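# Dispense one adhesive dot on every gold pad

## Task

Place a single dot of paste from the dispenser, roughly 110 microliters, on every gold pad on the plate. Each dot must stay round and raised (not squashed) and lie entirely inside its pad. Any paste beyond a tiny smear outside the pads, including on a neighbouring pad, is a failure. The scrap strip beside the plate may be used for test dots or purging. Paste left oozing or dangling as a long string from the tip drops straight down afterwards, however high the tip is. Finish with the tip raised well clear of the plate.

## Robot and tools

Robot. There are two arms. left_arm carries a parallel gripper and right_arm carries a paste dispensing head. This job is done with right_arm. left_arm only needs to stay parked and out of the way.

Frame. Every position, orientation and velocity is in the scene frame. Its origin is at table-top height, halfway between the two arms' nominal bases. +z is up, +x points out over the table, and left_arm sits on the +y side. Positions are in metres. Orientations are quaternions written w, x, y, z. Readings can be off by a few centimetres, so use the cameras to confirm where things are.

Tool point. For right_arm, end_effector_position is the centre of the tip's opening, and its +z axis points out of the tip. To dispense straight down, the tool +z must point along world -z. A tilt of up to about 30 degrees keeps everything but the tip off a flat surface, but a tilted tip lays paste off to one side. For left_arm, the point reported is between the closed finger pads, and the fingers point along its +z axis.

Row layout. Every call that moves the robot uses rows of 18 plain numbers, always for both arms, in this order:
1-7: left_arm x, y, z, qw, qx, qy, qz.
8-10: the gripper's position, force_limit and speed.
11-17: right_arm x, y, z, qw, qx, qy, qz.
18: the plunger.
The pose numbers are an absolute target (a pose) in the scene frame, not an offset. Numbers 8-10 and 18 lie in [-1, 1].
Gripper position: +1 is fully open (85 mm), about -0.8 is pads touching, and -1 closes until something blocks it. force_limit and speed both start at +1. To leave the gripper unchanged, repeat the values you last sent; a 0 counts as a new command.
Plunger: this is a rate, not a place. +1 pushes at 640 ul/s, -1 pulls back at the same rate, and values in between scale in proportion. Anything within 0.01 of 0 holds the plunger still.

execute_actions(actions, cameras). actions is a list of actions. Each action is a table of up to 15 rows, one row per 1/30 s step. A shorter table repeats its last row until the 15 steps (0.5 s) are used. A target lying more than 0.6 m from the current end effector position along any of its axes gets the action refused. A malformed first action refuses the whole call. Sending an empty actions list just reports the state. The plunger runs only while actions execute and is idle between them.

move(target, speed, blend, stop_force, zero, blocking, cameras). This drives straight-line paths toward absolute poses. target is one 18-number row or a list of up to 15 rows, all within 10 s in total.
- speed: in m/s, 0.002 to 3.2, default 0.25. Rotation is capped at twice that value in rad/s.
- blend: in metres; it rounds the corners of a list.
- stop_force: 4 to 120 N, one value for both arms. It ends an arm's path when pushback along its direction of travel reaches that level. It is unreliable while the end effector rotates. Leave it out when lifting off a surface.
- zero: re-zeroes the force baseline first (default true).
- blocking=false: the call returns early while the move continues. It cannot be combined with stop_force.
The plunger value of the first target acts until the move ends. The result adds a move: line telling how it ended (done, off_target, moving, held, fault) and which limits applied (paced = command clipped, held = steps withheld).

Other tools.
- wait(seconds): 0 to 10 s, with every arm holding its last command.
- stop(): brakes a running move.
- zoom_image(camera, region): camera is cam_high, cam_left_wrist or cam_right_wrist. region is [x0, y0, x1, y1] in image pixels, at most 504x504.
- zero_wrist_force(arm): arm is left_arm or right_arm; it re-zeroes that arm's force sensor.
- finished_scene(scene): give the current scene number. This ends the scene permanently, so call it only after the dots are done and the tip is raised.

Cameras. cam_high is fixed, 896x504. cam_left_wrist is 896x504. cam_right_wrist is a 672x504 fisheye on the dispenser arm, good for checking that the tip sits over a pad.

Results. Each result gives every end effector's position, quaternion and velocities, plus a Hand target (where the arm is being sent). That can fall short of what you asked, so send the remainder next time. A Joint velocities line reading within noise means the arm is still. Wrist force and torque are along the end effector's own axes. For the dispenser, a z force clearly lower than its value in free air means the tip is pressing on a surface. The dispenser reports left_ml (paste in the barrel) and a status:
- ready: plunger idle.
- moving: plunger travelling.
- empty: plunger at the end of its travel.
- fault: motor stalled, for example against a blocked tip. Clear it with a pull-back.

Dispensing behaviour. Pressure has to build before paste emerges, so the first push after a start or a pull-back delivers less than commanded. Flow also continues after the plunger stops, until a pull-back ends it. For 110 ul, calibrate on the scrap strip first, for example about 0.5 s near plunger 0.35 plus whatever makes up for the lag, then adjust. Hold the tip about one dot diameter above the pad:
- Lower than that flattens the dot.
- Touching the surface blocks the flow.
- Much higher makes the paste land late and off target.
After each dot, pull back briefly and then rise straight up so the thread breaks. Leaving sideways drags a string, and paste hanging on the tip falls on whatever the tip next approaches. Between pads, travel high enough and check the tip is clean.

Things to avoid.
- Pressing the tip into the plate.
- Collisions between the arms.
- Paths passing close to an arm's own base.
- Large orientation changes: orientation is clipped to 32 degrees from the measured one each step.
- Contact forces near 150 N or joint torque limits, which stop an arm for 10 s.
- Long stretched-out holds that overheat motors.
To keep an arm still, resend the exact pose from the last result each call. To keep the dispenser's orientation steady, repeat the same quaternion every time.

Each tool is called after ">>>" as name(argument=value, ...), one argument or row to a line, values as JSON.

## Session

>>> execute_actions(
  actions=[],
  cameras=["cam_high", "cam_right_wrist"],
)

>>> zoom_image(
  camera="cam_high",
  region=[380, 200, 540, 320],
)

>>> zoom_image(
  camera="cam_right_wrist",
  region=[130, 150, 450, 390],
)

Scene clock: 0.00 s.
left_arm: end_effector_position=(+0.6234, +0.5667, +0.2203) position_measured=3 object_status=3 end_effector_quat_wxyz=(+0.000, +0.025, +1.000, +0.000) | right_arm: end_effector_position=(+0.5368, -0.0976, +0.1976) left_ml=26.7 status=ready end_effector_quat_wxyz=(+0.000, +0.690, +0.723, +0.000)
Joint positions: left_arm=[-0.281 -1.556 2.144 -2.158 -1.571 -0.281] | right_arm=[0.546 -1.345 1.559 -1.785 -1.571 -1.024]
Joint velocities: within noise
Joint torques (N m): no reading
Wrist force (N): no reading
Wrist torque (N m): no reading
Wrist force, peak (N): no reading
Hand target: left_arm +0.6234, +0.5667, +0.2203; +0.000, +0.025, +1.000, +0.000 | right_arm +0.5368, -0.0976, +0.1976; +0.000, +0.690, +0.723, +0.000
Images, in order (width x height): cam_high 896x504, cam_right_wrist 672x504.

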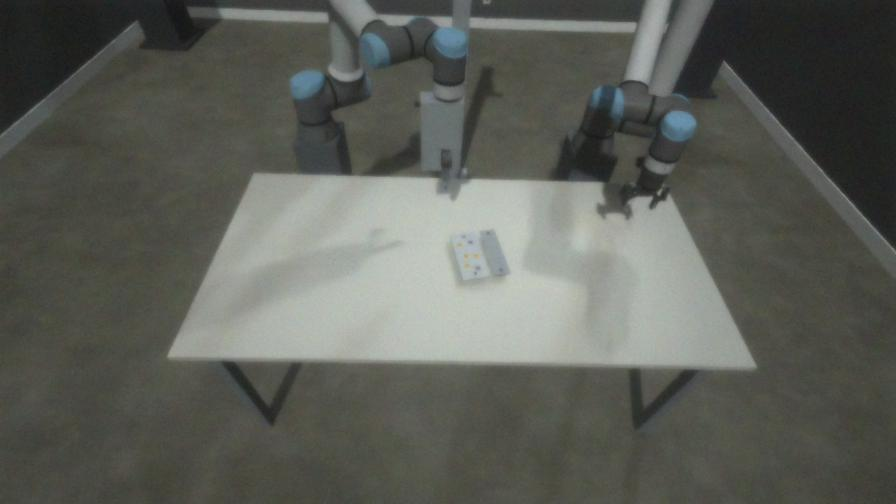

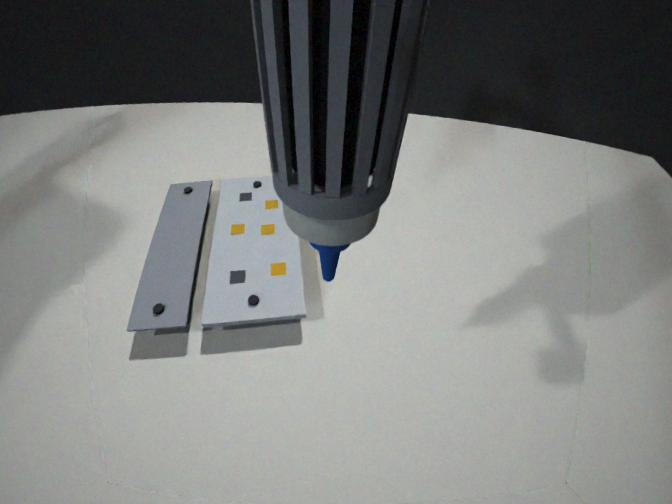

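Scaled by 3.150 (camera's finer frame: 1280x720).

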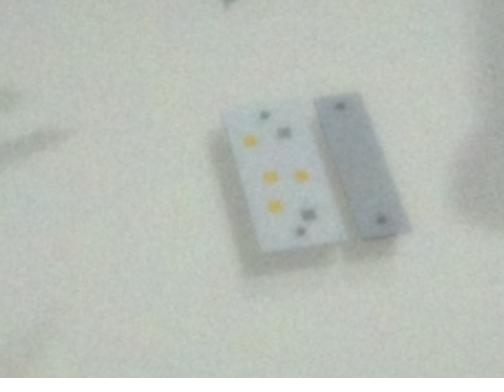

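Scaled by 1.575 (camera's finer frame: 960x720).

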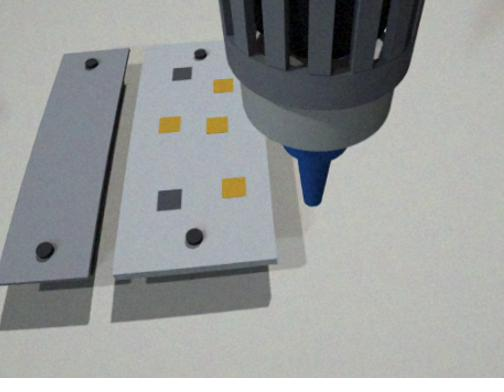

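>>> move(
  target=[
    [0.6234,0.5667,0.2203,0,0.025,1,0,1,1,1,0.665,0.086,0.080,0,0.690,0.723,0,0],
    [0.6234,0.5667,0.2203,0,0.025,1,0,1,1,1,0.665,0.086,0.039,0,0.690,0.723,0,0],
  ],
  speed=[0.2, 0.1],
  blend=[0.02, 0],
  cameras=["cam_right_wrist"],
)

>>> move(
  target=[0.6234,0.5667,0.2203,0,0.025,1,0,1,1,1,0.665,0.086,0.022,0,0.690,0.723,0,0],
  speed=0.004,
  stop_force=4,
  cameras=[],
)

>>> move(
  target=[0.6234,0.5667,0.2203,0,0.025,1,0,1,1,1,0.665,0.086,0.0354,0,0.690,0.723,0,0],
  speed=0.03,
  cameras=[],
)

>>> execute_actions(
  actions=[
    [[0.6234,0.5667,0.2203,0,0.025,1,0,1,1,1,0.665,0.086,0.0354,0,0.690,0.723,0,0.5]],
    [[0.6234,0.5667,0.2203,0,0.025,1,0,1,1,1,0.665,0.086,0.0354,0,0.690,0.723,0,0.5],[0.6234,0.5667,0.2203,0,0.025,1,0,1,1,1,0.665,0.086,0.0354,0,0.690,0.723,0,0.5],[0.6234,0.5667,0.2203,0,0.025,1,0,1,1,1,0.665,0.086,0.0354,0,0.690,0.723,0,0.5],[0.6234,0.5667,0.2203,0,0.025,1,0,1,1,1,0.665,0.086,0.0354,0,0.690,0.723,0,0.5],[0.6234,0.5667,0.2203,0,0.025,1,0,1,1,1,0.665,0.086,0.0354,0,0.690,0.723,0,0]],
    [[0.6234,0.5667,0.2203,0,0.025,1,0,1,1,1,0.665,0.086,0.0354,0,0.690,0.723,0,0]],
    [[0.6234,0.5667,0.2203,0,0.025,1,0,1,1,1,0.665,0.086,0.0354,0,0.690,0.723,0,0]],
    [[0.6234,0.5667,0.2203,0,0.025,1,0,1,1,1,0.665,0.086,0.0354,0,0.690,0.723,0,0],[0.6234,0.5667,0.2203,0,0.025,1,0,1,1,1,0.665,0.086,0.0354,0,0.690,0.723,0,0],[0.6234,0.5667,0.2203,0,0.025,1,0,1,1,1,0.665,0.086,0.0354,0,0.690,0.723,0,0],[0.6234,0.5667,0.2203,0,0.025,1,0,1,1,1,0.665,0.086,0.0354,0,0.690,0.723,0,0],[0.6234,0.5667,0.2203,0,0.025,1,0,1,1,1,0.665,0.086,0.0354,0,0.690,0.723,0,-0.469],[0.6234,0.5667,0.2203,0,0.025,1,0,1,1,1,0.665,0.086,0.0354,0,0.690,0.723,0,-0.469],[0.6234,0.5667,0.2203,0,0.025,1,0,1,1,1,0.665,0.086,0.0354,0,0.690,0.723,0,-0.469],[0.6234,0.5667,0.2203,0,0.025,1,0,1,1,1,0.665,0.086,0.0354,0,0.690,0.723,0,-0.469],[0.6234,0.5667,0.2203,0,0.025,1,0,1,1,1,0.665,0.086,0.0354,0,0.690,0.723,0,-0.469],[0.6234,0.5667,0.2203,0,0.025,1,0,1,1,1,0.665,0.086,0.0354,0,0.690,0.723,0,0]],
  ],
  cameras=["cam_right_wrist"],
)

>>> zoom_image(
  camera="cam_right_wrist",
  region=[270, 220, 390, 310],
)

>>> move(
  target=[0.6234,0.5667,0.2203,0,0.025,1,0,1,1,1,0.665,0.086,0.065,0,0.690,0.723,0,0],
  speed=0.06,
  cameras=["cam_right_wrist"],
)

>>> zoom_image(
  camera="cam_right_wrist",
  region=[270, 240, 390, 330],
)

>>> move(
  target=[
    [0.6234,0.5667,0.2203,0,0.025,1,0,1,1,1,0.7050,0.0203,0.060,0,0.690,0.723,0,0],
    [0.6234,0.5667,0.2203,0,0.025,1,0,1,1,1,0.7050,0.0203,0.036,0,0.690,0.723,0,0],
  ],
  speed=[0.2, 0.1],
  blend=[0.01, 0],
  cameras=["cam_right_wrist"],
)

>>> zoom_image(
  camera="cam_right_wrist",
  region=[270, 220, 390, 310],
)

>>> move(
  target=[
    [0.6234,0.5667,0.2203,0,0.025,1,0,1,1,1,0.7050,0.0203,0.050,0,0.690,0.723,0,0],
    [0.6234,0.5667,0.2203,0,0.025,1,0,1,1,1,0.7502,-0.0122,0.050,0,0.690,0.723,0,0],
    [0.6234,0.5667,0.2203,0,0.025,1,0,1,1,1,0.7502,-0.0122,0.036,0,0.690,0.723,0,0],
  ],
  speed=[0.1, 0.2, 0.1],
  blend=[0.007, 0.007, 0],
  cameras=["cam_right_wrist"],
)

>>> zoom_image(
  camera="cam_right_wrist",
  region=[270, 220, 390, 310],
)

>>> move(
  target=[
    [0.6234,0.5667,0.2203,0,0.025,1,0,1,1,1,0.7502,-0.0122,0.050,0,0.690,0.723,0,0],
    [0.6234,0.5667,0.2203,0,0.025,1,0,1,1,1,0.7067,-0.0162,0.050,0,0.690,0.723,0,0],
    [0.6234,0.5667,0.2203,0,0.025,1,0,1,1,1,0.7067,-0.0162,0.036,0,0.690,0.723,0,0],
  ],
  speed=[0.1, 0.2, 0.1],
  blend=[0.007, 0.007, 0],
  cameras=["cam_right_wrist"],
)

>>> zoom_image(
  camera="cam_right_wrist",
  region=[270, 220, 390, 310],
)

>>> move(
  target=[
    [0.6234,0.5667,0.2203,0,0.025,1,0,1,1,1,0.7067,-0.0162,0.050,0,0.690,0.723,0,0],
    [0.6234,0.5667,0.2203,0,0.025,1,0,1,1,1,0.6503,-0.0386,0.050,0,0.690,0.723,0,0],
    [0.6234,0.5667,0.2203,0,0.025,1,0,1,1,1,0.6503,-0.0386,0.036,0,0.690,0.723,0,0],
  ],
  speed=[0.1, 0.2, 0.1],
  blend=[0.007, 0.007, 0],
  cameras=["cam_right_wrist"],
)

>>> zoom_image(
  camera="cam_right_wrist",
  region=[270, 220, 390, 310],
)

Scene clock: 107.50 s.
left_arm: end_effector_position=(+0.6234, +0.5667, +0.2203) position_measured=3 object_status=3 end_effector_quat_wxyz=(+0.000, +0.025, +1.000, +0.000) | right_arm: end_effector_position=(+0.6649, +0.0860, +0.0388) left_ml=26.7 status=ready end_effector_quat_wxyz=(+0.000, +0.690, +0.723, +0.000)
Joint positions: left_arm=[-0.28 -1.556 2.144 -2.158 -1.571 -0.281] | right_arm=[0.624 -0.912 1.209 -1.868 -1.571 -0.947]
Joint torques (N m): left_arm=[9.04 -33.43 -44.68 -3.58 0.31 -2.27] | right_arm=[-13.35 -112.82 -57.53 -1.51 -2.79 -2.5]
Wrist force (N): left_arm=[-0.1 0.2 -0.4] | right_arm=[0.0 -0.3 -0.2]
Wrist torque (N m): left_arm=[0.03 0.02 0.01] | right_arm=[-0.11 0.04 0.01]
Wrist force, peak (N): left_arm=[-0.4 0.8 -0.7] | right_arm=[-2.0 -0.8 -1.2]
Hand target: left_arm +0.6234, +0.5667, +0.2203; +0.000, +0.025, +1.000, +0.000 | right_arm +0.6650, +0.0860, +0.0390; +0.000, +0.690, +0.723, +0.000
Off the commanded pose: left_arm 0.000 m, 0 deg | right_arm 0.000 m, 0 deg.
move: done
cam_right_wrist: T_world_to_cam=[[0.0474144, -0.997877, 0.0446501, 0.0474867], [-0.791317, -0.064803, -0.607962, 0.562695], [0.609565, -0.00650622, -0.79271, -0.271469], [0, 0, 0, 1]] pos_world=[0.608496, 0.082084, 0.12478]

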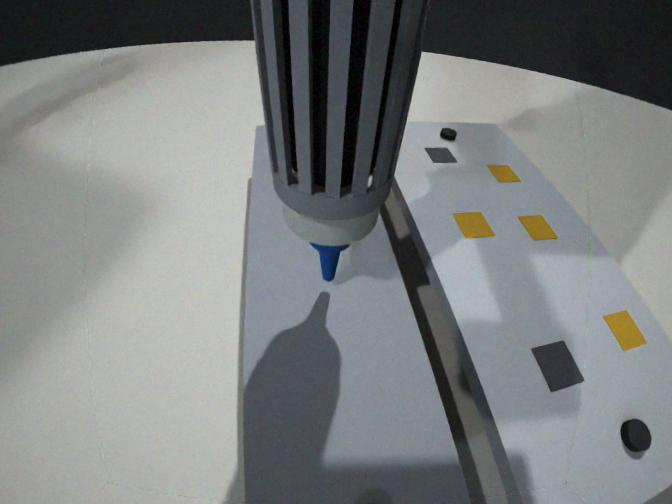

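Scene clock: 110.20 s.
left_arm: end_effector_position=(+0.6234, +0.5667, +0.2203) position_measured=3 object_status=3 end_effector_quat_wxyz=(+0.000, +0.025, +1.000, +0.000) | right_arm: end_effector_position=(+0.6650, +0.0860, +0.0315) left_ml=26.7 status=ready end_effector_quat_wxyz=(+0.000, +0.690, +0.723, +0.000)
Joint positions: left_arm=[-0.28 -1.556 2.144 -2.158 -1.571 -0.281] | right_arm=[0.624 -0.908 1.216 -1.879 -1.571 -0.947]
Joint torques (N m): left_arm=[8.36 -35.89 -42.08 -3.36 1.45 -1.41] | right_arm=[-16.75 -101.67 -51.39 -0.14 -1.93 -2.88]
Wrist force (N): left_arm=[0.0 0.2 -0.5] | right_arm=[1.2 -0.4 -6.6]
Wrist torque (N m): left_arm=[0.03 0.01 0.00] | right_arm=[-0.15 -0.07 0.00]
Wrist force, peak (N): left_arm=[-0.2 0.7 -0.7] | right_arm=[-1.5 -2.6 -11.8]
Hand target: left_arm +0.6234, +0.5667, +0.2203; +0.000, +0.025, +1.000, +0.000 | right_arm +0.6650, +0.0860, +0.0316; +0.000, +0.690, +0.723, +0.000
Off the commanded pose: left_arm 0.000 m, 0 deg | right_arm 0.010 m, 0 deg.
move: contact (right_arm)

Scene clock: 110.90 s.
left_arm: end_effector_position=(+0.6234, +0.5667, +0.2203) position_measured=3 object_status=3 end_effector_quat_wxyz=(+0.000, +0.025, +1.000, +0.000) | right_arm: end_effector_position=(+0.6650, +0.0860, +0.0355) left_ml=26.7 status=ready end_effector_quat_wxyz=(+0.000, +0.690, +0.723, +0.000)
Joint positions: left_arm=[-0.28 -1.556 2.144 -2.158 -1.571 -0.281] | right_arm=[0.624 -0.91 1.213 -1.873 -1.571 -0.947]
Joint torques (N m): left_arm=[7.88 -36.4 -41.84 -3.58 1.69 -0.83] | right_arm=[-14.59 -107.77 -53.88 -2.56 -2.37 -2.85]
Wrist force (N): left_arm=[0.0 0.1 0.0] | right_arm=[0.2 -0.6 0.3]
Wrist torque (N m): left_arm=[0.01 0.01 0.01] | right_arm=[-0.24 -0.01 0.00]
Wrist force, peak (N): left_arm=[0.0 0.0 -0.8] | right_arm=[1.2 0.0 -6.4]
Hand target: left_arm +0.6234, +0.5667, +0.2203; +0.000, +0.025, +1.000, +0.000 | right_arm +0.6650, +0.0860, +0.0354; +0.000, +0.690, +0.723, +0.000
Off the commanded pose: left_arm 0.000 m, 0 deg | right_arm 0.000 m, 0 deg.
move: done

Scene clock: 113.60 s.
left_arm: end_effector_position=(+0.6234, +0.5667, +0.2203) position_measured=3 object_status=3 end_effector_quat_wxyz=(+0.000, +0.025, +1.000, +0.000) | right_arm: end_effector_position=(+0.6650, +0.0860, +0.0354) left_ml=26.6 status=ready end_effector_quat_wxyz=(+0.000, +0.690, +0.723, +0.000)
Joint positions: left_arm=[-0.28 -1.556 2.144 -2.158 -1.571 -0.281] | right_arm=[0.624 -0.91 1.213 -1.873 -1.571 -0.947]
Joint torques (N m): left_arm=[10.01 -32.98 -41.17 -3.69 1.99 -0.54] | right_arm=[-14.77 -89.96 -45.11 -5.49 -1.55 -2.72]
Wrist force (N): left_arm=[0.1 -0.1 -0.3] | right_arm=[-0.1 -0.1 0.3]
Wrist torque (N m): left_arm=[-0.03 -0.01 0.01] | right_arm=[-0.05 0.09 0.00]
Wrist force, peak (N): left_arm=[-0.4 -0.1 -0.9] | right_arm=[0.3 -0.6 0.2]
Hand target: left_arm +0.6234, +0.5667, +0.2203; +0.000, +0.025, +1.000, +0.000 | right_arm +0.6650, +0.0860, +0.0354; +0.000, +0.690, +0.723, +0.000
Off the commanded pose: left_arm 0.000 m, 0 deg | right_arm 0.000 m, 0 deg.
cam_right_wrist: T_world_to_cam=[[0.0473306, -0.997883, 0.0445964, 0.0476966], [-0.791236, -0.0647047, -0.608077, 0.560584], [0.609676, -0.00650561, -0.792624, -0.274243], [0, 0, 0, 1]] pos_world=[0.608496, 0.082084, 0.12138]

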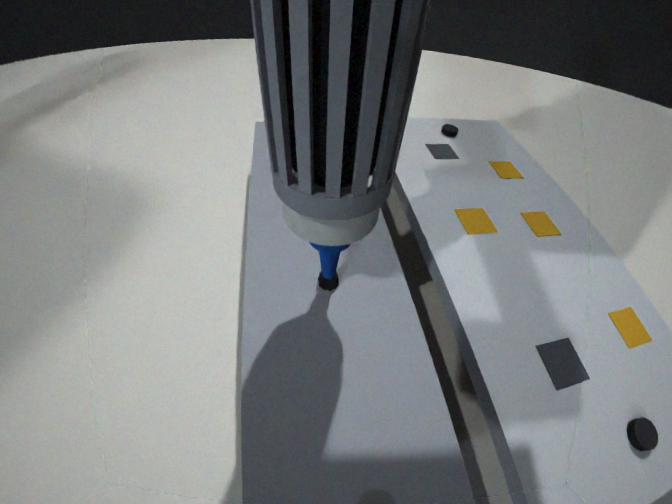

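Scaled by 4.200 (camera's finer frame: 960x720).

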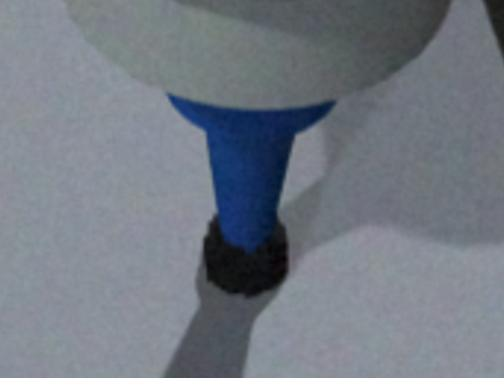

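Scene clock: 114.40 s.
left_arm: end_effector_position=(+0.6234, +0.5667, +0.2203) position_measured=3 object_status=3 end_effector_quat_wxyz=(+0.000, +0.025, +1.000, +0.000) | right_arm: end_effector_position=(+0.6650, +0.0860, +0.0653) left_ml=26.6 status=ready end_effector_quat_wxyz=(+0.000, +0.690, +0.723, +0.000)
Joint positions: left_arm=[-0.28 -1.556 2.144 -2.158 -1.571 -0.281] | right_arm=[0.624 -0.925 1.183 -1.829 -1.571 -0.947]
Joint torques (N m): left_arm=[8.91 -34.08 -39.79 -3.58 1.83 -0.1] | right_arm=[-14.39 -80.19 -44.25 -6.85 -1.12 -2.38]
Wrist force (N): left_arm=[-0.2 -0.1 -0.6] | right_arm=[0.2 -0.2 0.1]
Wrist torque (N m): left_arm=[-0.02 0.04 0.00] | right_arm=[-0.08 -0.01 -0.01]
Wrist force, peak (N): left_arm=[-0.3 0.2 -0.9] | right_arm=[0.3 -0.1 1.5]
Hand target: left_arm +0.6234, +0.5667, +0.2203; +0.000, +0.025, +1.000, +0.000 | right_arm +0.6650, +0.0860, +0.0650; +0.000, +0.690, +0.723, +0.000
Off the commanded pose: left_arm 0.000 m, 0 deg | right_arm 0.000 m, 0 deg.
move: done
cam_right_wrist: T_world_to_cam=[[0.0473041, -0.997891, 0.0444608, 0.0463956], [-0.791152, -0.064602, -0.608198, 0.578803], [0.609788, -0.00640497, -0.792539, -0.250693], [0, 0, 0, 1]] pos_world=[0.608596, 0.0820839, 0.15128]

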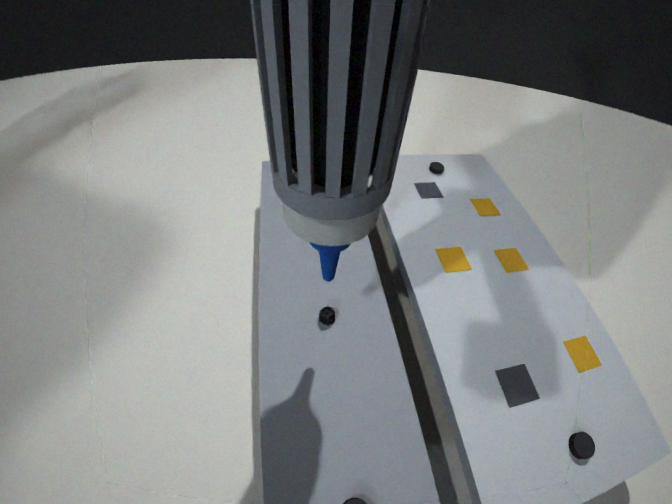

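Scaled by 4.200 (camera's finer frame: 960x720).

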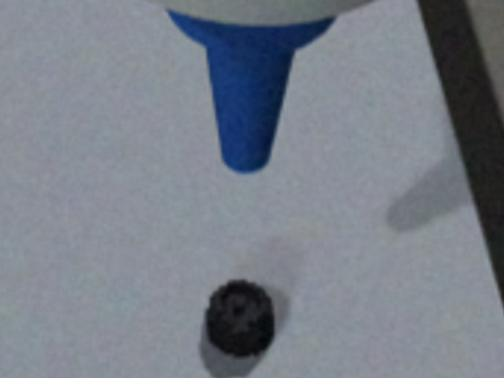

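Scene clock: 115.37 s.
left_arm: end_effector_position=(+0.6234, +0.5667, +0.2203) position_measured=3 object_status=3 end_effector_quat_wxyz=(+0.000, +0.025, +1.000, +0.000) | right_arm: end_effector_position=(+0.7050, +0.0203, +0.0358) left_ml=26.6 status=ready end_effector_quat_wxyz=(+0.000, +0.690, +0.723, +0.000) end_effector_velocity=(+0.001, -0.001, +0.004) end_effector_angular_velocity=(+0.000, -0.001, -0.002)
Joint positions: left_arm=[-0.28 -1.556 2.144 -2.158 -1.571 -0.281] | right_arm=[0.55 -0.943 1.266 -1.894 -1.571 -1.021]
Joint velocities: left_arm=[within noise] | right_arm=[-0.001 -0.001 -0.005 0.005 -0.001 0.001]
Joint torques (N m): left_arm=[7.33 -37.22 -39.79 -3.55 1.69 -0.14] | right_arm=[12.52 -111.42 -58.1 -1.22 2.31 4.01]
Wrist force (N): left_arm=[-0.3 0.2 -0.3] | right_arm=[-0.2 0.0 0.1]
Wrist torque (N m): left_arm=[0.04 0.06 0.01] | right_arm=[-0.01 0.11 -0.01]
Wrist force, peak (N): left_arm=[0.1 -0.1 -0.9] | right_arm=[2.7 -1.5 0.2]
Hand target: left_arm +0.6234, +0.5667, +0.2203; +0.000, +0.025, +1.000, +0.000 | right_arm +0.7050, +0.0203, +0.0360; +0.000, +0.690, +0.723, +0.000
Off the commanded pose: left_arm 0.000 m, 0 deg | right_arm 0.000 m, 0 deg.
move: done
cam_right_wrist: T_world_to_cam=[[0.0473265, -0.997884, 0.0445932, -0.0198814], [-0.791237, -0.0646996, -0.608078, 0.588359], [0.609676, -0.00650557, -0.792624, -0.298722], [0, 0, 0, 1]] pos_world=[0.648596, 0.016284, 0.12188]

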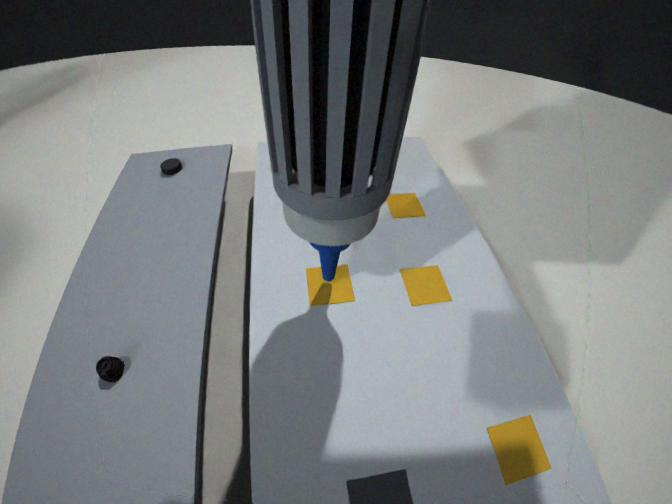

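Scaled by 4.200 (camera's finer frame: 960x720).

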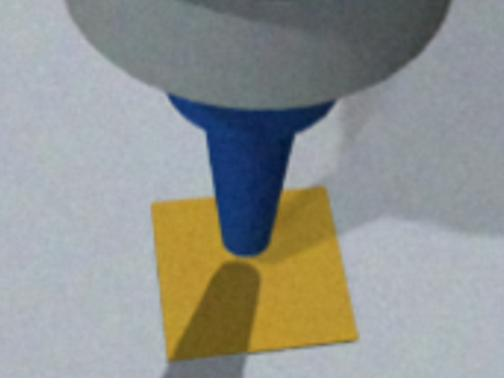

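Scene clock: 116.27 s.
left_arm: end_effector_position=(+0.6234, +0.5667, +0.2203) position_measured=3 object_status=3 end_effector_quat_wxyz=(+0.000, +0.025, +1.000, +0.000) | right_arm: end_effector_position=(+0.7502, -0.0122, +0.0358) left_ml=26.6 status=ready end_effector_quat_wxyz=(+0.000, +0.690, +0.723, +0.000)
Joint positions: left_arm=[-0.28 -1.556 2.144 -2.158 -1.571 -0.281] | right_arm=[0.5 -0.924 1.234 -1.882 -1.571 -1.071]
Joint torques (N m): left_arm=[6.66 -37.72 -38.41 -3.43 2.18 0.1] | right_arm=[6.03 -113.23 -57.88 -1.11 -1.54 3.18]
Wrist force (N): left_arm=[0.0 0.4 -0.7] | right_arm=[0.1 -0.3 -0.1]
Wrist torque (N m): left_arm=[0.06 -0.01 0.01] | right_arm=[-0.11 0.00 0.02]
Wrist force, peak (N): left_arm=[0.0 0.4 -0.8] | right_arm=[2.5 -2.5 -1.8]
Hand target: left_arm +0.6234, +0.5667, +0.2203; +0.000, +0.025, +1.000, +0.000 | right_arm +0.7502, -0.0122, +0.0360; +0.000, +0.690, +0.723, +0.000
Off the commanded pose: left_arm 0.000 m, 0 deg | right_arm 0.000 m, 0 deg.
move: done
cam_right_wrist: T_world_to_cam=[[0.047336, -0.997883, 0.0445889, -0.0544485], [-0.791322, -0.0647035, -0.607966, 0.621926], [0.609565, -0.00650548, -0.79271, -0.326422], [0, 0, 0, 1]] pos_world=[0.693696, -0.016216, 0.12178]

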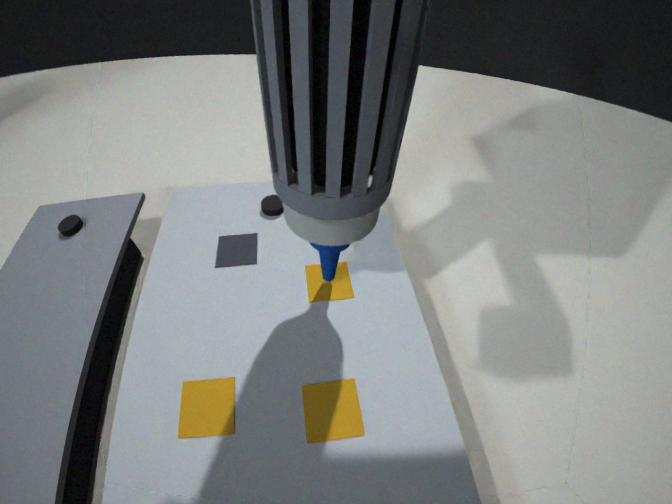

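Scaled by 4.200 (camera's finer frame: 960x720).

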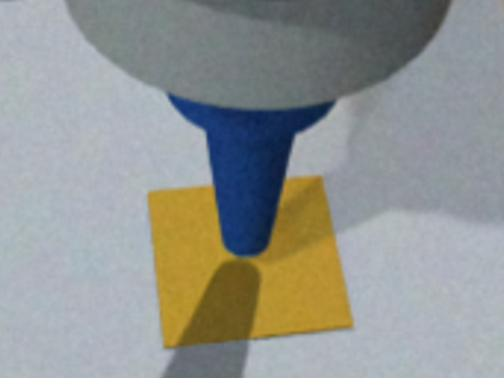

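Scene clock: 117.10 s.
left_arm: end_effector_position=(+0.6234, +0.5667, +0.2203) position_measured=3 object_status=3 end_effector_quat_wxyz=(+0.000, +0.025, +1.000, +0.000) | right_arm: end_effector_position=(+0.7066, -0.0161, +0.0359) left_ml=26.6 status=ready end_effector_quat_wxyz=(+0.000, +0.690, +0.723, +0.000)
Joint positions: left_arm=[-0.28 -1.556 2.144 -2.158 -1.571 -0.281] | right_arm=[0.519 -0.981 1.33 -1.919 -1.571 -1.052]
Joint torques (N m): left_arm=[6.45 -35.88 -38.29 -3.65 1.9 -0.2] | right_arm=[-15.22 -109.18 -55.75 -0.74 1.21 -3.23]
Wrist force (N): left_arm=[-0.1 -0.1 -0.3] | right_arm=[0.5 -0.3 -0.5]
Wrist torque (N m): left_arm=[-0.01 0.01 0.00] | right_arm=[-0.09 -0.15 -0.02]
Wrist force, peak (N): left_arm=[0.1 0.5 -0.8] | right_arm=[0.2 2.8 -2.0]
Hand target: left_arm +0.6234, +0.5667, +0.2203; +0.000, +0.025, +1.000, +0.000 | right_arm +0.7067, -0.0162, +0.0360; +0.000, +0.690, +0.723, +0.000
Off the commanded pose: left_arm 0.000 m, 0 deg | right_arm 0.000 m, 0 deg.
move: done
cam_right_wrist: T_world_to_cam=[[0.0474091, -0.997877, 0.0446576, -0.0563414], [-0.791232, -0.0648042, -0.608073, 0.587264], [0.609676, -0.00650634, -0.792624, -0.299935], [0, 0, 0, 1]] pos_world=[0.650196, -0.020116, 0.12188]

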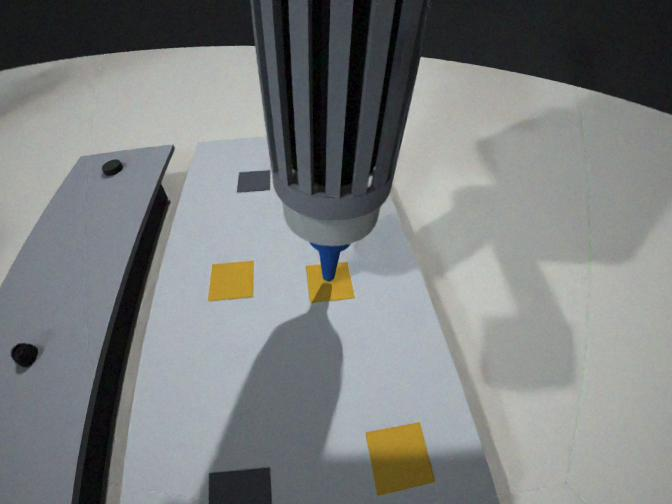

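Scaled by 4.200 (camera's finer frame: 960x720).

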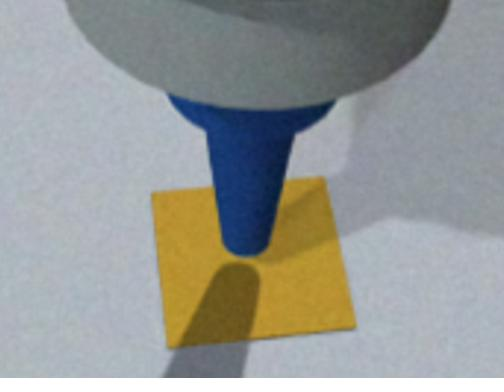

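Scene clock: 118.03 s.
left_arm: end_effector_position=(+0.6234, +0.5667, +0.2203) position_measured=3 object_status=3 end_effector_quat_wxyz=(+0.000, +0.025, +1.000, +0.000) | right_arm: end_effector_position=(+0.6502, -0.0385, +0.0359) left_ml=26.6 status=ready end_effector_quat_wxyz=(+0.000, +0.690, +0.723, +0.000) end_effector_velocity=(+0.000, -0.001, +0.002) end_effector_angular_velocity=(-0.001, +0.001, +0.001)
Joint positions: left_arm=[-0.28 -1.556 2.144 -2.158 -1.571 -0.281] | right_arm=[0.531 -1.07 1.471 -1.972 -1.571 -1.04]
Joint velocities: left_arm=[within noise] | right_arm=[-0.001 -0.001 -0.002 0.005 0 -0.001]
Joint torques (N m): left_arm=[6.85 -36.55 -37.77 -3.9 1.78 0.11] | right_arm=[-16.43 -100.14 -55.41 -1.4 1.56 -2.81]
Wrist force (N): left_arm=[0.0 0.0 -0.1] | right_arm=[-0.1 -0.4 0.0]
Wrist torque (N m): left_arm=[-0.01 0.01 0.00] | right_arm=[-0.13 0.01 0.00]
Wrist force, peak (N): left_arm=[-0.2 0.0 -0.9] | right_arm=[0.6 3.0 -2.2]
Hand target: left_arm +0.6234, +0.5667, +0.2203; +0.000, +0.025, +1.000, +0.000 | right_arm +0.6503, -0.0386, +0.0360; +0.000, +0.690, +0.723, +0.000
Off the commanded pose: left_arm 0.000 m, 0 deg | right_arm 0.000 m, 0 deg.
move: done
cam_right_wrist: T_world_to_cam=[[0.047405, -0.997877, 0.0446544, -0.0760172], [-0.791232, -0.0647991, -0.608073, 0.541188], [0.609676, -0.00650631, -0.792624, -0.265695], [0, 0, 0, 1]] pos_world=[0.593796, -0.042516, 0.12188]

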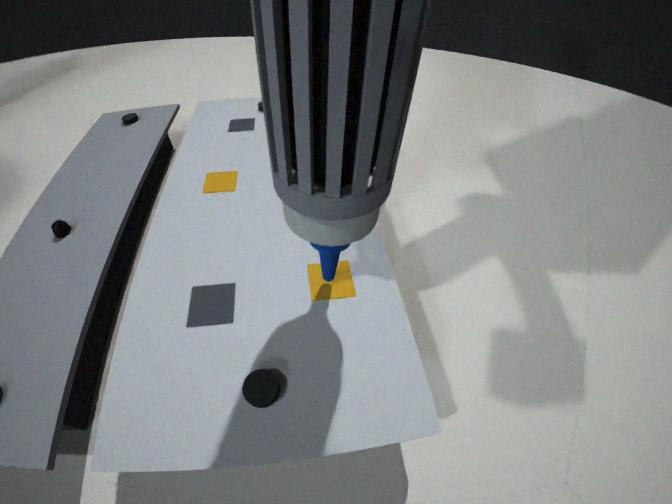

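Scaled by 4.200 (camera's finer frame: 960x720).

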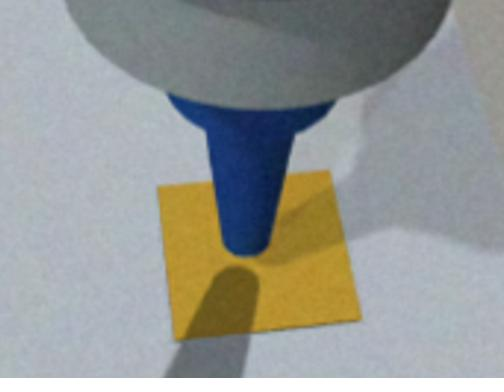

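>>> move(
  target=[0.6234,0.5667,0.2203,0,0.025,1,0,1,1,1,0.6517,-0.0395,0.0353,0,0.690,0.723,0,0],
  speed=0.05,
  cameras=[],
)

>>> execute_actions(
  actions=[
    [[0.6234,0.5667,0.2203,0,0.025,1,0,1,1,1,0.6517,-0.0395,0.0353,0,0.690,0.723,0,0.485]],
    [[0.6234,0.5667,0.2203,0,0.025,1,0,1,1,1,0.6517,-0.0395,0.0353,0,0.690,0.723,0,0]],
    [[0.6234,0.5667,0.2203,0,0.025,1,0,1,1,1,0.6517,-0.0395,0.0353,0,0.690,0.723,0,0]],
    [[0.6234,0.5667,0.2203,0,0.025,1,0,1,1,1,0.6517,-0.0395,0.0353,0,0.690,0.723,0,0]],
    [[0.6234,0.5667,0.2203,0,0.025,1,0,1,1,1,0.6517,-0.0395,0.0353,0,0.690,0.723,0,-0.469],[0.6234,0.5667,0.2203,0,0.025,1,0,1,1,1,0.6517,-0.0395,0.0353,0,0.690,0.723,0,-0.469],[0.6234,0.5667,0.2203,0,0.025,1,0,1,1,1,0.6517,-0.0395,0.0353,0,0.690,0.723,0,-0.469],[0.6234,0.5667,0.2203,0,0.025,1,0,1,1,1,0.6517,-0.0395,0.0353,0,0.690,0.723,0,-0.469],[0.6234,0.5667,0.2203,0,0.025,1,0,1,1,1,0.6517,-0.0395,0.0353,0,0.690,0.723,0,-0.469],[0.6234,0.5667,0.2203,0,0.025,1,0,1,1,1,0.6517,-0.0395,0.0353,0,0.690,0.723,0,0]],
  ],
  cameras=["cam_right_wrist"],
)

>>> zoom_image(
  camera="cam_right_wrist",
  region=[270, 220, 390, 310],
)

>>> move(
  target=[0.6234,0.5667,0.2203,0,0.025,1,0,1,1,1,0.6517,-0.0395,0.065,0,0.690,0.723,0,0],
  speed=0.06,
  cameras=["cam_right_wrist"],
)

>>> zoom_image(
  camera="cam_right_wrist",
  region=[270, 240, 390, 330],
)

>>> move(
  target=[
    [0.6234,0.5667,0.2203,0,0.025,1,0,1,1,1,0.7074,-0.0166,0.065,0,0.690,0.723,0,0],
    [0.6234,0.5667,0.2203,0,0.025,1,0,1,1,1,0.7074,-0.0166,0.0355,0,0.690,0.723,0,0],
  ],
  speed=[0.2, 0.1],
  blend=[0.01, 0],
  cameras=[],
)

>>> execute_actions(
  actions=[
    [[0.6234,0.5667,0.2203,0,0.025,1,0,1,1,1,0.7074,-0.0166,0.0355,0,0.690,0.723,0,0.5]],
    [[0.6234,0.5667,0.2203,0,0.025,1,0,1,1,1,0.7074,-0.0166,0.0355,0,0.690,0.723,0,0]],
    [[0.6234,0.5667,0.2203,0,0.025,1,0,1,1,1,0.7074,-0.0166,0.0355,0,0.690,0.723,0,0]],
    [[0.6234,0.5667,0.2203,0,0.025,1,0,1,1,1,0.7074,-0.0166,0.0355,0,0.690,0.723,0,0]],
    [[0.6234,0.5667,0.2203,0,0.025,1,0,1,1,1,0.7074,-0.0166,0.0355,0,0.690,0.723,0,-0.469],[0.6234,0.5667,0.2203,0,0.025,1,0,1,1,1,0.7074,-0.0166,0.0355,0,0.690,0.723,0,-0.469],[0.6234,0.5667,0.2203,0,0.025,1,0,1,1,1,0.7074,-0.0166,0.0355,0,0.690,0.723,0,-0.469],[0.6234,0.5667,0.2203,0,0.025,1,0,1,1,1,0.7074,-0.0166,0.0355,0,0.690,0.723,0,-0.469],[0.6234,0.5667,0.2203,0,0.025,1,0,1,1,1,0.7074,-0.0166,0.0355,0,0.690,0.723,0,-0.469],[0.6234,0.5667,0.2203,0,0.025,1,0,1,1,1,0.7074,-0.0166,0.0355,0,0.690,0.723,0,0]],
  ],
  cameras=["cam_right_wrist"],
)

>>> zoom_image(
  camera="cam_right_wrist",
  region=[270, 220, 390, 310],
)

>>> move(
  target=[0.6234,0.5667,0.2203,0,0.025,1,0,1,1,1,0.7074,-0.0166,0.065,0,0.690,0.723,0,0],
  speed=0.06,
  cameras=["cam_right_wrist"],
)

>>> zoom_image(
  camera="cam_right_wrist",
  region=[270, 240, 390, 330],
)

Scene clock: 158.27 s.
left_arm: end_effector_position=(+0.6234, +0.5667, +0.2203) position_measured=3 object_status=3 end_effector_quat_wxyz=(+0.000, +0.025, +1.000, +0.000) | right_arm: end_effector_position=(+0.6517, -0.0395, +0.0353) left_ml=26.6 status=ready end_effector_quat_wxyz=(+0.000, +0.690, +0.723, +0.000)
Joint positions: left_arm=[-0.28 -1.556 2.144 -2.158 -1.571 -0.281] | right_arm=[0.529 -1.069 1.471 -1.973 -1.571 -1.042]
Joint torques (N m): left_arm=[-2.49 -46.92 -36.95 -5.09 1.91 -0.5] | right_arm=[-14.22 -67.96 -55.47 -5.98 2.06 -2.4]
Wrist force (N): left_arm=[-0.2 0.3 -0.3] | right_arm=[0.1 -0.3 -0.1]
Wrist torque (N m): left_arm=[0.05 0.04 0.00] | right_arm=[-0.07 -0.04 -0.01]
Wrist force, peak (N): left_arm=[0.0 0.8 -0.7] | right_arm=[0.2 -0.8 0.2]
Hand target: left_arm +0.6234, +0.5667, +0.2203; +0.000, +0.025, +1.000, +0.000 | right_arm +0.6517, -0.0395, +0.0353; +0.000, +0.690, +0.723, +0.000
Off the commanded pose: left_arm 0.000 m, 0 deg | right_arm 0.000 m, 0 deg.
move: done

Scene clock: 160.97 s.
left_arm: end_effector_position=(+0.6234, +0.5667, +0.2203) position_measured=3 object_status=3 end_effector_quat_wxyz=(+0.000, +0.025, +1.000, +0.000) | right_arm: end_effector_position=(+0.6517, -0.0395, +0.0353) left_ml=26.4 status=ready end_effector_quat_wxyz=(+0.000, +0.690, +0.723, +0.000)
Joint positions: left_arm=[-0.28 -1.556 2.144 -2.158 -1.571 -0.281] | right_arm=[0.529 -1.069 1.471 -1.973 -1.571 -1.042]
Joint torques (N m): left_arm=[-2.21 -49.05 -36.37 -4.85 1.63 -0.56] | right_arm=[-1 -68.95 -45.99 -2.1 1.87 3.26]
Wrist force (N): left_arm=[0.1 0.3 -0.6] | right_arm=[-0.1 -0.1 -0.1]
Wrist torque (N m): left_arm=[0.05 -0.01 0.00] | right_arm=[0.00 0.02 -0.01]
Wrist force, peak (N): left_arm=[0.3 0.6 -0.9] | right_arm=[0.0 -0.5 -0.7]
Hand target: left_arm +0.6234, +0.5667, +0.2203; +0.000, +0.025, +1.000, +0.000 | right_arm +0.6517, -0.0395, +0.0353; +0.000, +0.690, +0.723, +0.000
Off the commanded pose: left_arm 0.000 m, 0 deg | right_arm 0.000 m, 0 deg.
cam_right_wrist: T_world_to_cam=[[0.047392, -0.997884, 0.0445177, -0.07694], [-0.791232, -0.0647055, -0.608083, 0.542018], [0.609676, -0.00640561, -0.792625, -0.267007], [0, 0, 0, 1]] pos_world=[0.595296, -0.043416, 0.12138]

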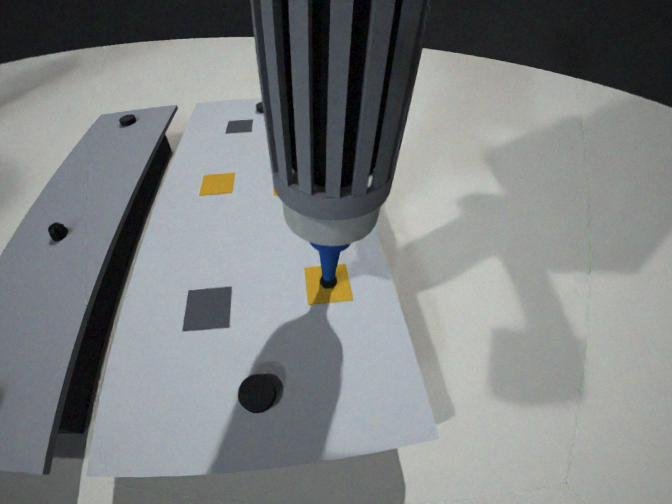

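Scaled by 4.200 (camera's finer frame: 960x720).

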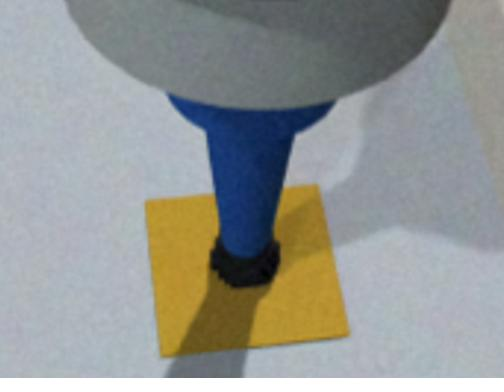

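Scene clock: 161.77 s.
left_arm: end_effector_position=(+0.6234, +0.5667, +0.2203) position_measured=3 object_status=3 end_effector_quat_wxyz=(+0.000, +0.025, +1.000, +0.000) | right_arm: end_effector_position=(+0.6517, -0.0395, +0.0653) left_ml=26.4 status=ready end_effector_quat_wxyz=(+0.000, +0.690, +0.723, +0.000)
Joint positions: left_arm=[-0.28 -1.556 2.144 -2.158 -1.571 -0.281] | right_arm=[0.529 -1.087 1.443 -1.927 -1.571 -1.042]
Joint torques (N m): left_arm=[-1.61 -48.36 -36.89 -5.03 1.59 -0.31] | right_arm=[0.02 -71.12 -41.27 -6.78 1.95 3.01]
Wrist force (N): left_arm=[0.3 0.3 -0.5] | right_arm=[-0.2 -0.2 0.0]
Wrist torque (N m): left_arm=[0.05 -0.04 0.00] | right_arm=[-0.06 0.05 0.00]
Wrist force, peak (N): left_arm=[-0.1 0.3 -0.8] | right_arm=[-0.4 -0.4 1.9]
Hand target: left_arm +0.6234, +0.5667, +0.2203; +0.000, +0.025, +1.000, +0.000 | right_arm +0.6517, -0.0395, +0.0650; +0.000, +0.690, +0.723, +0.000
Off the commanded pose: left_arm 0.000 m, 0 deg | right_arm 0.000 m, 0 deg.
move: done
cam_right_wrist: T_world_to_cam=[[0.0473041, -0.997891, 0.0444608, -0.0782105], [-0.791152, -0.064602, -0.608198, 0.560173], [0.609788, -0.00640497, -0.792539, -0.243387], [0, 0, 0, 1]] pos_world=[0.595296, -0.0434161, 0.15128]

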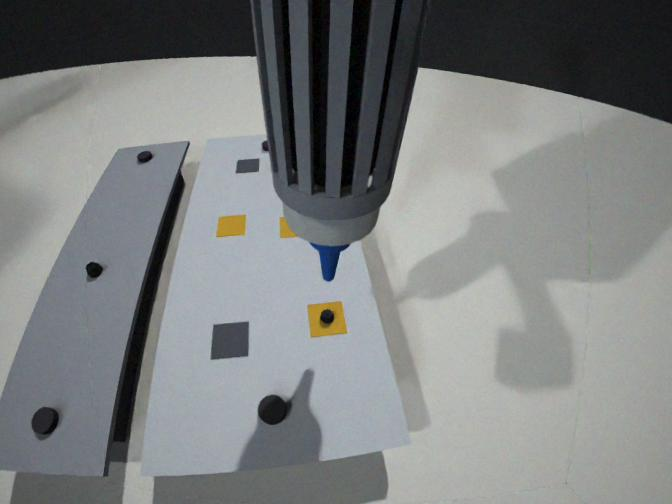

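Scaled by 4.200 (camera's finer frame: 960x720).

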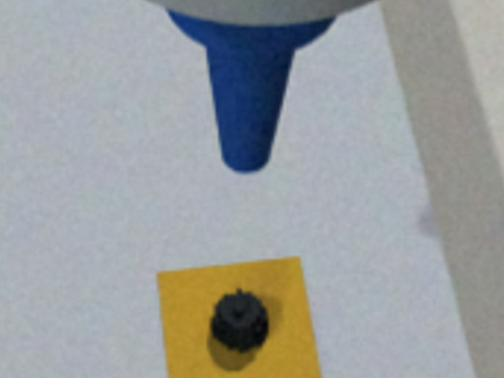

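Scene clock: 162.70 s.
left_arm: end_effector_position=(+0.6234, +0.5667, +0.2203) position_measured=3 object_status=3 end_effector_quat_wxyz=(+0.000, +0.025, +1.000, +0.000) | right_arm: end_effector_position=(+0.7074, -0.0166, +0.0353) left_ml=26.4 status=ready end_effector_quat_wxyz=(+0.000, +0.690, +0.723, +0.000) end_effector_velocity=(+0.001, +0.000, +0.004) end_effector_angular_velocity=(+0.000, -0.001, -0.001)
Joint positions: left_arm=[-0.28 -1.556 2.144 -2.158 -1.571 -0.281] | right_arm=[0.518 -0.98 1.33 -1.92 -1.571 -1.053]
Joint velocities: left_arm=[within noise] | right_arm=[0 -0.002 -0.004 0.005 -0.001 0.001]
Joint torques (N m): left_arm=[-1.53 -47.9 -36.46 -5.1 1.65 -0.21] | right_arm=[13.78 -106.99 -56.89 -0.9 -2.65 3.83]
Wrist force (N): left_arm=[0.2 0.1 -0.5] | right_arm=[0.2 -0.1 -0.1]
Wrist torque (N m): left_arm=[0.01 -0.03 0.01] | right_arm=[0.00 -0.05 -0.02]
Wrist force, peak (N): left_arm=[-0.1 0.3 -0.7] | right_arm=[0.9 2.5 -1.2]
Hand target: left_arm +0.6234, +0.5667, +0.2203; +0.000, +0.025, +1.000, +0.000 | right_arm +0.7074, -0.0166, +0.0355; +0.000, +0.690, +0.723, +0.000
Off the commanded pose: left_arm 0.000 m, 0 deg | right_arm 0.000 m, 0 deg.
move: done

Scene clock: 165.40 s.
left_arm: end_effector_position=(+0.6234, +0.5667, +0.2203) position_measured=3 object_status=3 end_effector_quat_wxyz=(+0.000, +0.025, +1.000, +0.000) | right_arm: end_effector_position=(+0.7074, -0.0166, +0.0355) left_ml=26.3 status=ready end_effector_quat_wxyz=(+0.000, +0.690, +0.723, +0.000)
Joint positions: left_arm=[-0.28 -1.556 2.144 -2.158 -1.571 -0.281] | right_arm=[0.518 -0.981 1.329 -1.92 -1.571 -1.053]
Joint torques (N m): left_arm=[-1.76 -50.6 -37.53 -4.9 1.45 -0.35] | right_arm=[17.14 -109.76 -50.9 -2 -2.13 3.59]
Wrist force (N): left_arm=[0.1 0.1 -1.0] | right_arm=[0.0 0.2 -0.2]
Wrist torque (N m): left_arm=[0.01 -0.01 0.01] | right_arm=[0.08 0.02 -0.02]
Wrist force, peak (N): left_arm=[0.0 -0.2 -1.0] | right_arm=[0.3 -0.6 -0.1]
Hand target: left_arm +0.6234, +0.5667, +0.2203; +0.000, +0.025, +1.000, +0.000 | right_arm +0.7074, -0.0166, +0.0355; +0.000, +0.690, +0.723, +0.000
Off the commanded pose: left_arm 0.000 m, 0 deg | right_arm 0.000 m, 0 deg.
cam_right_wrist: T_world_to_cam=[[0.047392, -0.997884, 0.0445177, -0.0567324], [-0.791232, -0.0647055, -0.608083, 0.587613], [0.609676, -0.00640561, -0.792625, -0.3006], [0, 0, 0, 1]] pos_world=[0.650896, -0.020516, 0.12158]

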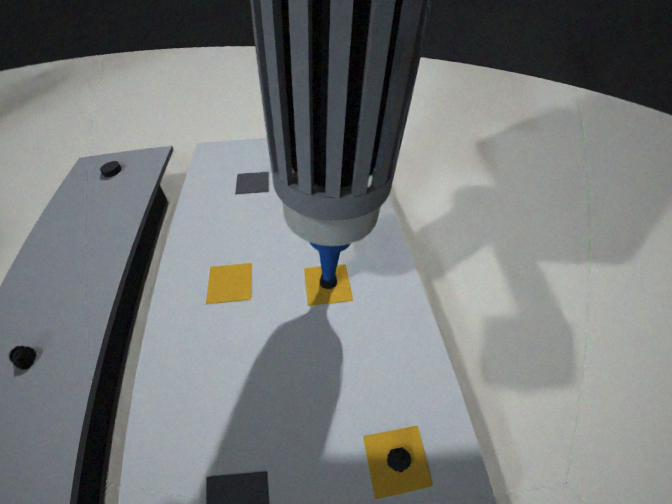

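Scaled by 4.200 (camera's finer frame: 960x720).

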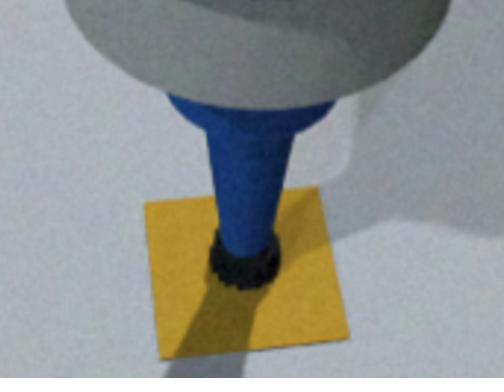

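Scene clock: 166.20 s.
left_arm: end_effector_position=(+0.6234, +0.5667, +0.2203) position_measured=3 object_status=3 end_effector_quat_wxyz=(+0.000, +0.025, +1.000, +0.000) | right_arm: end_effector_position=(+0.7074, -0.0166, +0.0653) left_ml=26.3 status=ready end_effector_quat_wxyz=(+0.000, +0.690, +0.723, +0.000) end_effector_velocity=(+0.001, -0.001, -0.003) end_effector_angular_velocity=(+0.000, +0.000, -0.001)
Joint positions: left_arm=[-0.28 -1.556 2.144 -2.158 -1.571 -0.281] | right_arm=[0.518 -0.997 1.301 -1.875 -1.571 -1.053]
Joint velocities: left_arm=[within noise] | right_arm=[-0.001 0.001 0.004 -0.005 0 0]
Joint torques (N m): left_arm=[-0.99 -48.7 -37.08 -4.93 1.35 -0.28] | right_arm=[15.19 -76.23 -41.62 -6.17 -1.49 3.47]
Wrist force (N): left_arm=[0.2 -0.3 -0.4] | right_arm=[0.0 -0.2 0.1]
Wrist torque (N m): left_arm=[-0.05 -0.03 0.01] | right_arm=[-0.06 0.00 0.00]
Wrist force, peak (N): left_arm=[-0.3 0.3 -0.6] | right_arm=[0.1 0.0 1.1]
Hand target: left_arm +0.6234, +0.5667, +0.2203; +0.000, +0.025, +1.000, +0.000 | right_arm +0.7074, -0.0166, +0.0650; +0.000, +0.690, +0.723, +0.000
Off the commanded pose: left_arm 0.000 m, 0 deg | right_arm 0.000 m, 0 deg.
move: done
cam_right_wrist: T_world_to_cam=[[0.0473041, -0.997891, 0.0444608, -0.0579936], [-0.791152, -0.064602, -0.608198, 0.60572], [0.609788, -0.00640497, -0.792539, -0.277206], [0, 0, 0, 1]] pos_world=[0.650996, -0.0205161, 0.15128]

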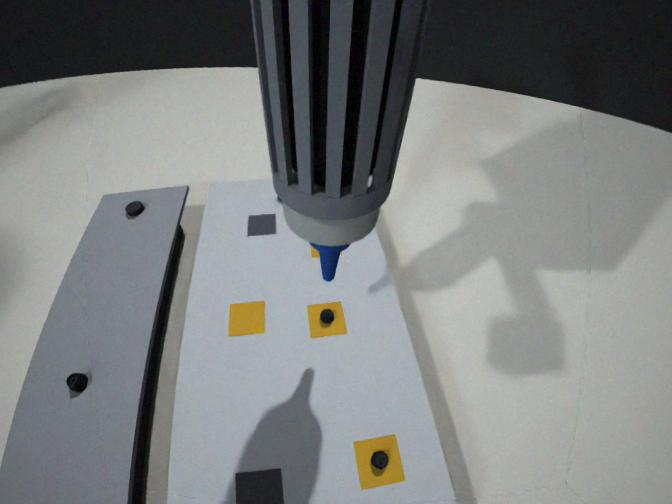

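Scaled by 4.200 (camera's finer frame: 960x720).

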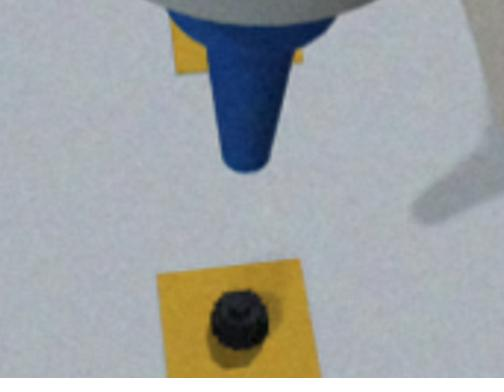

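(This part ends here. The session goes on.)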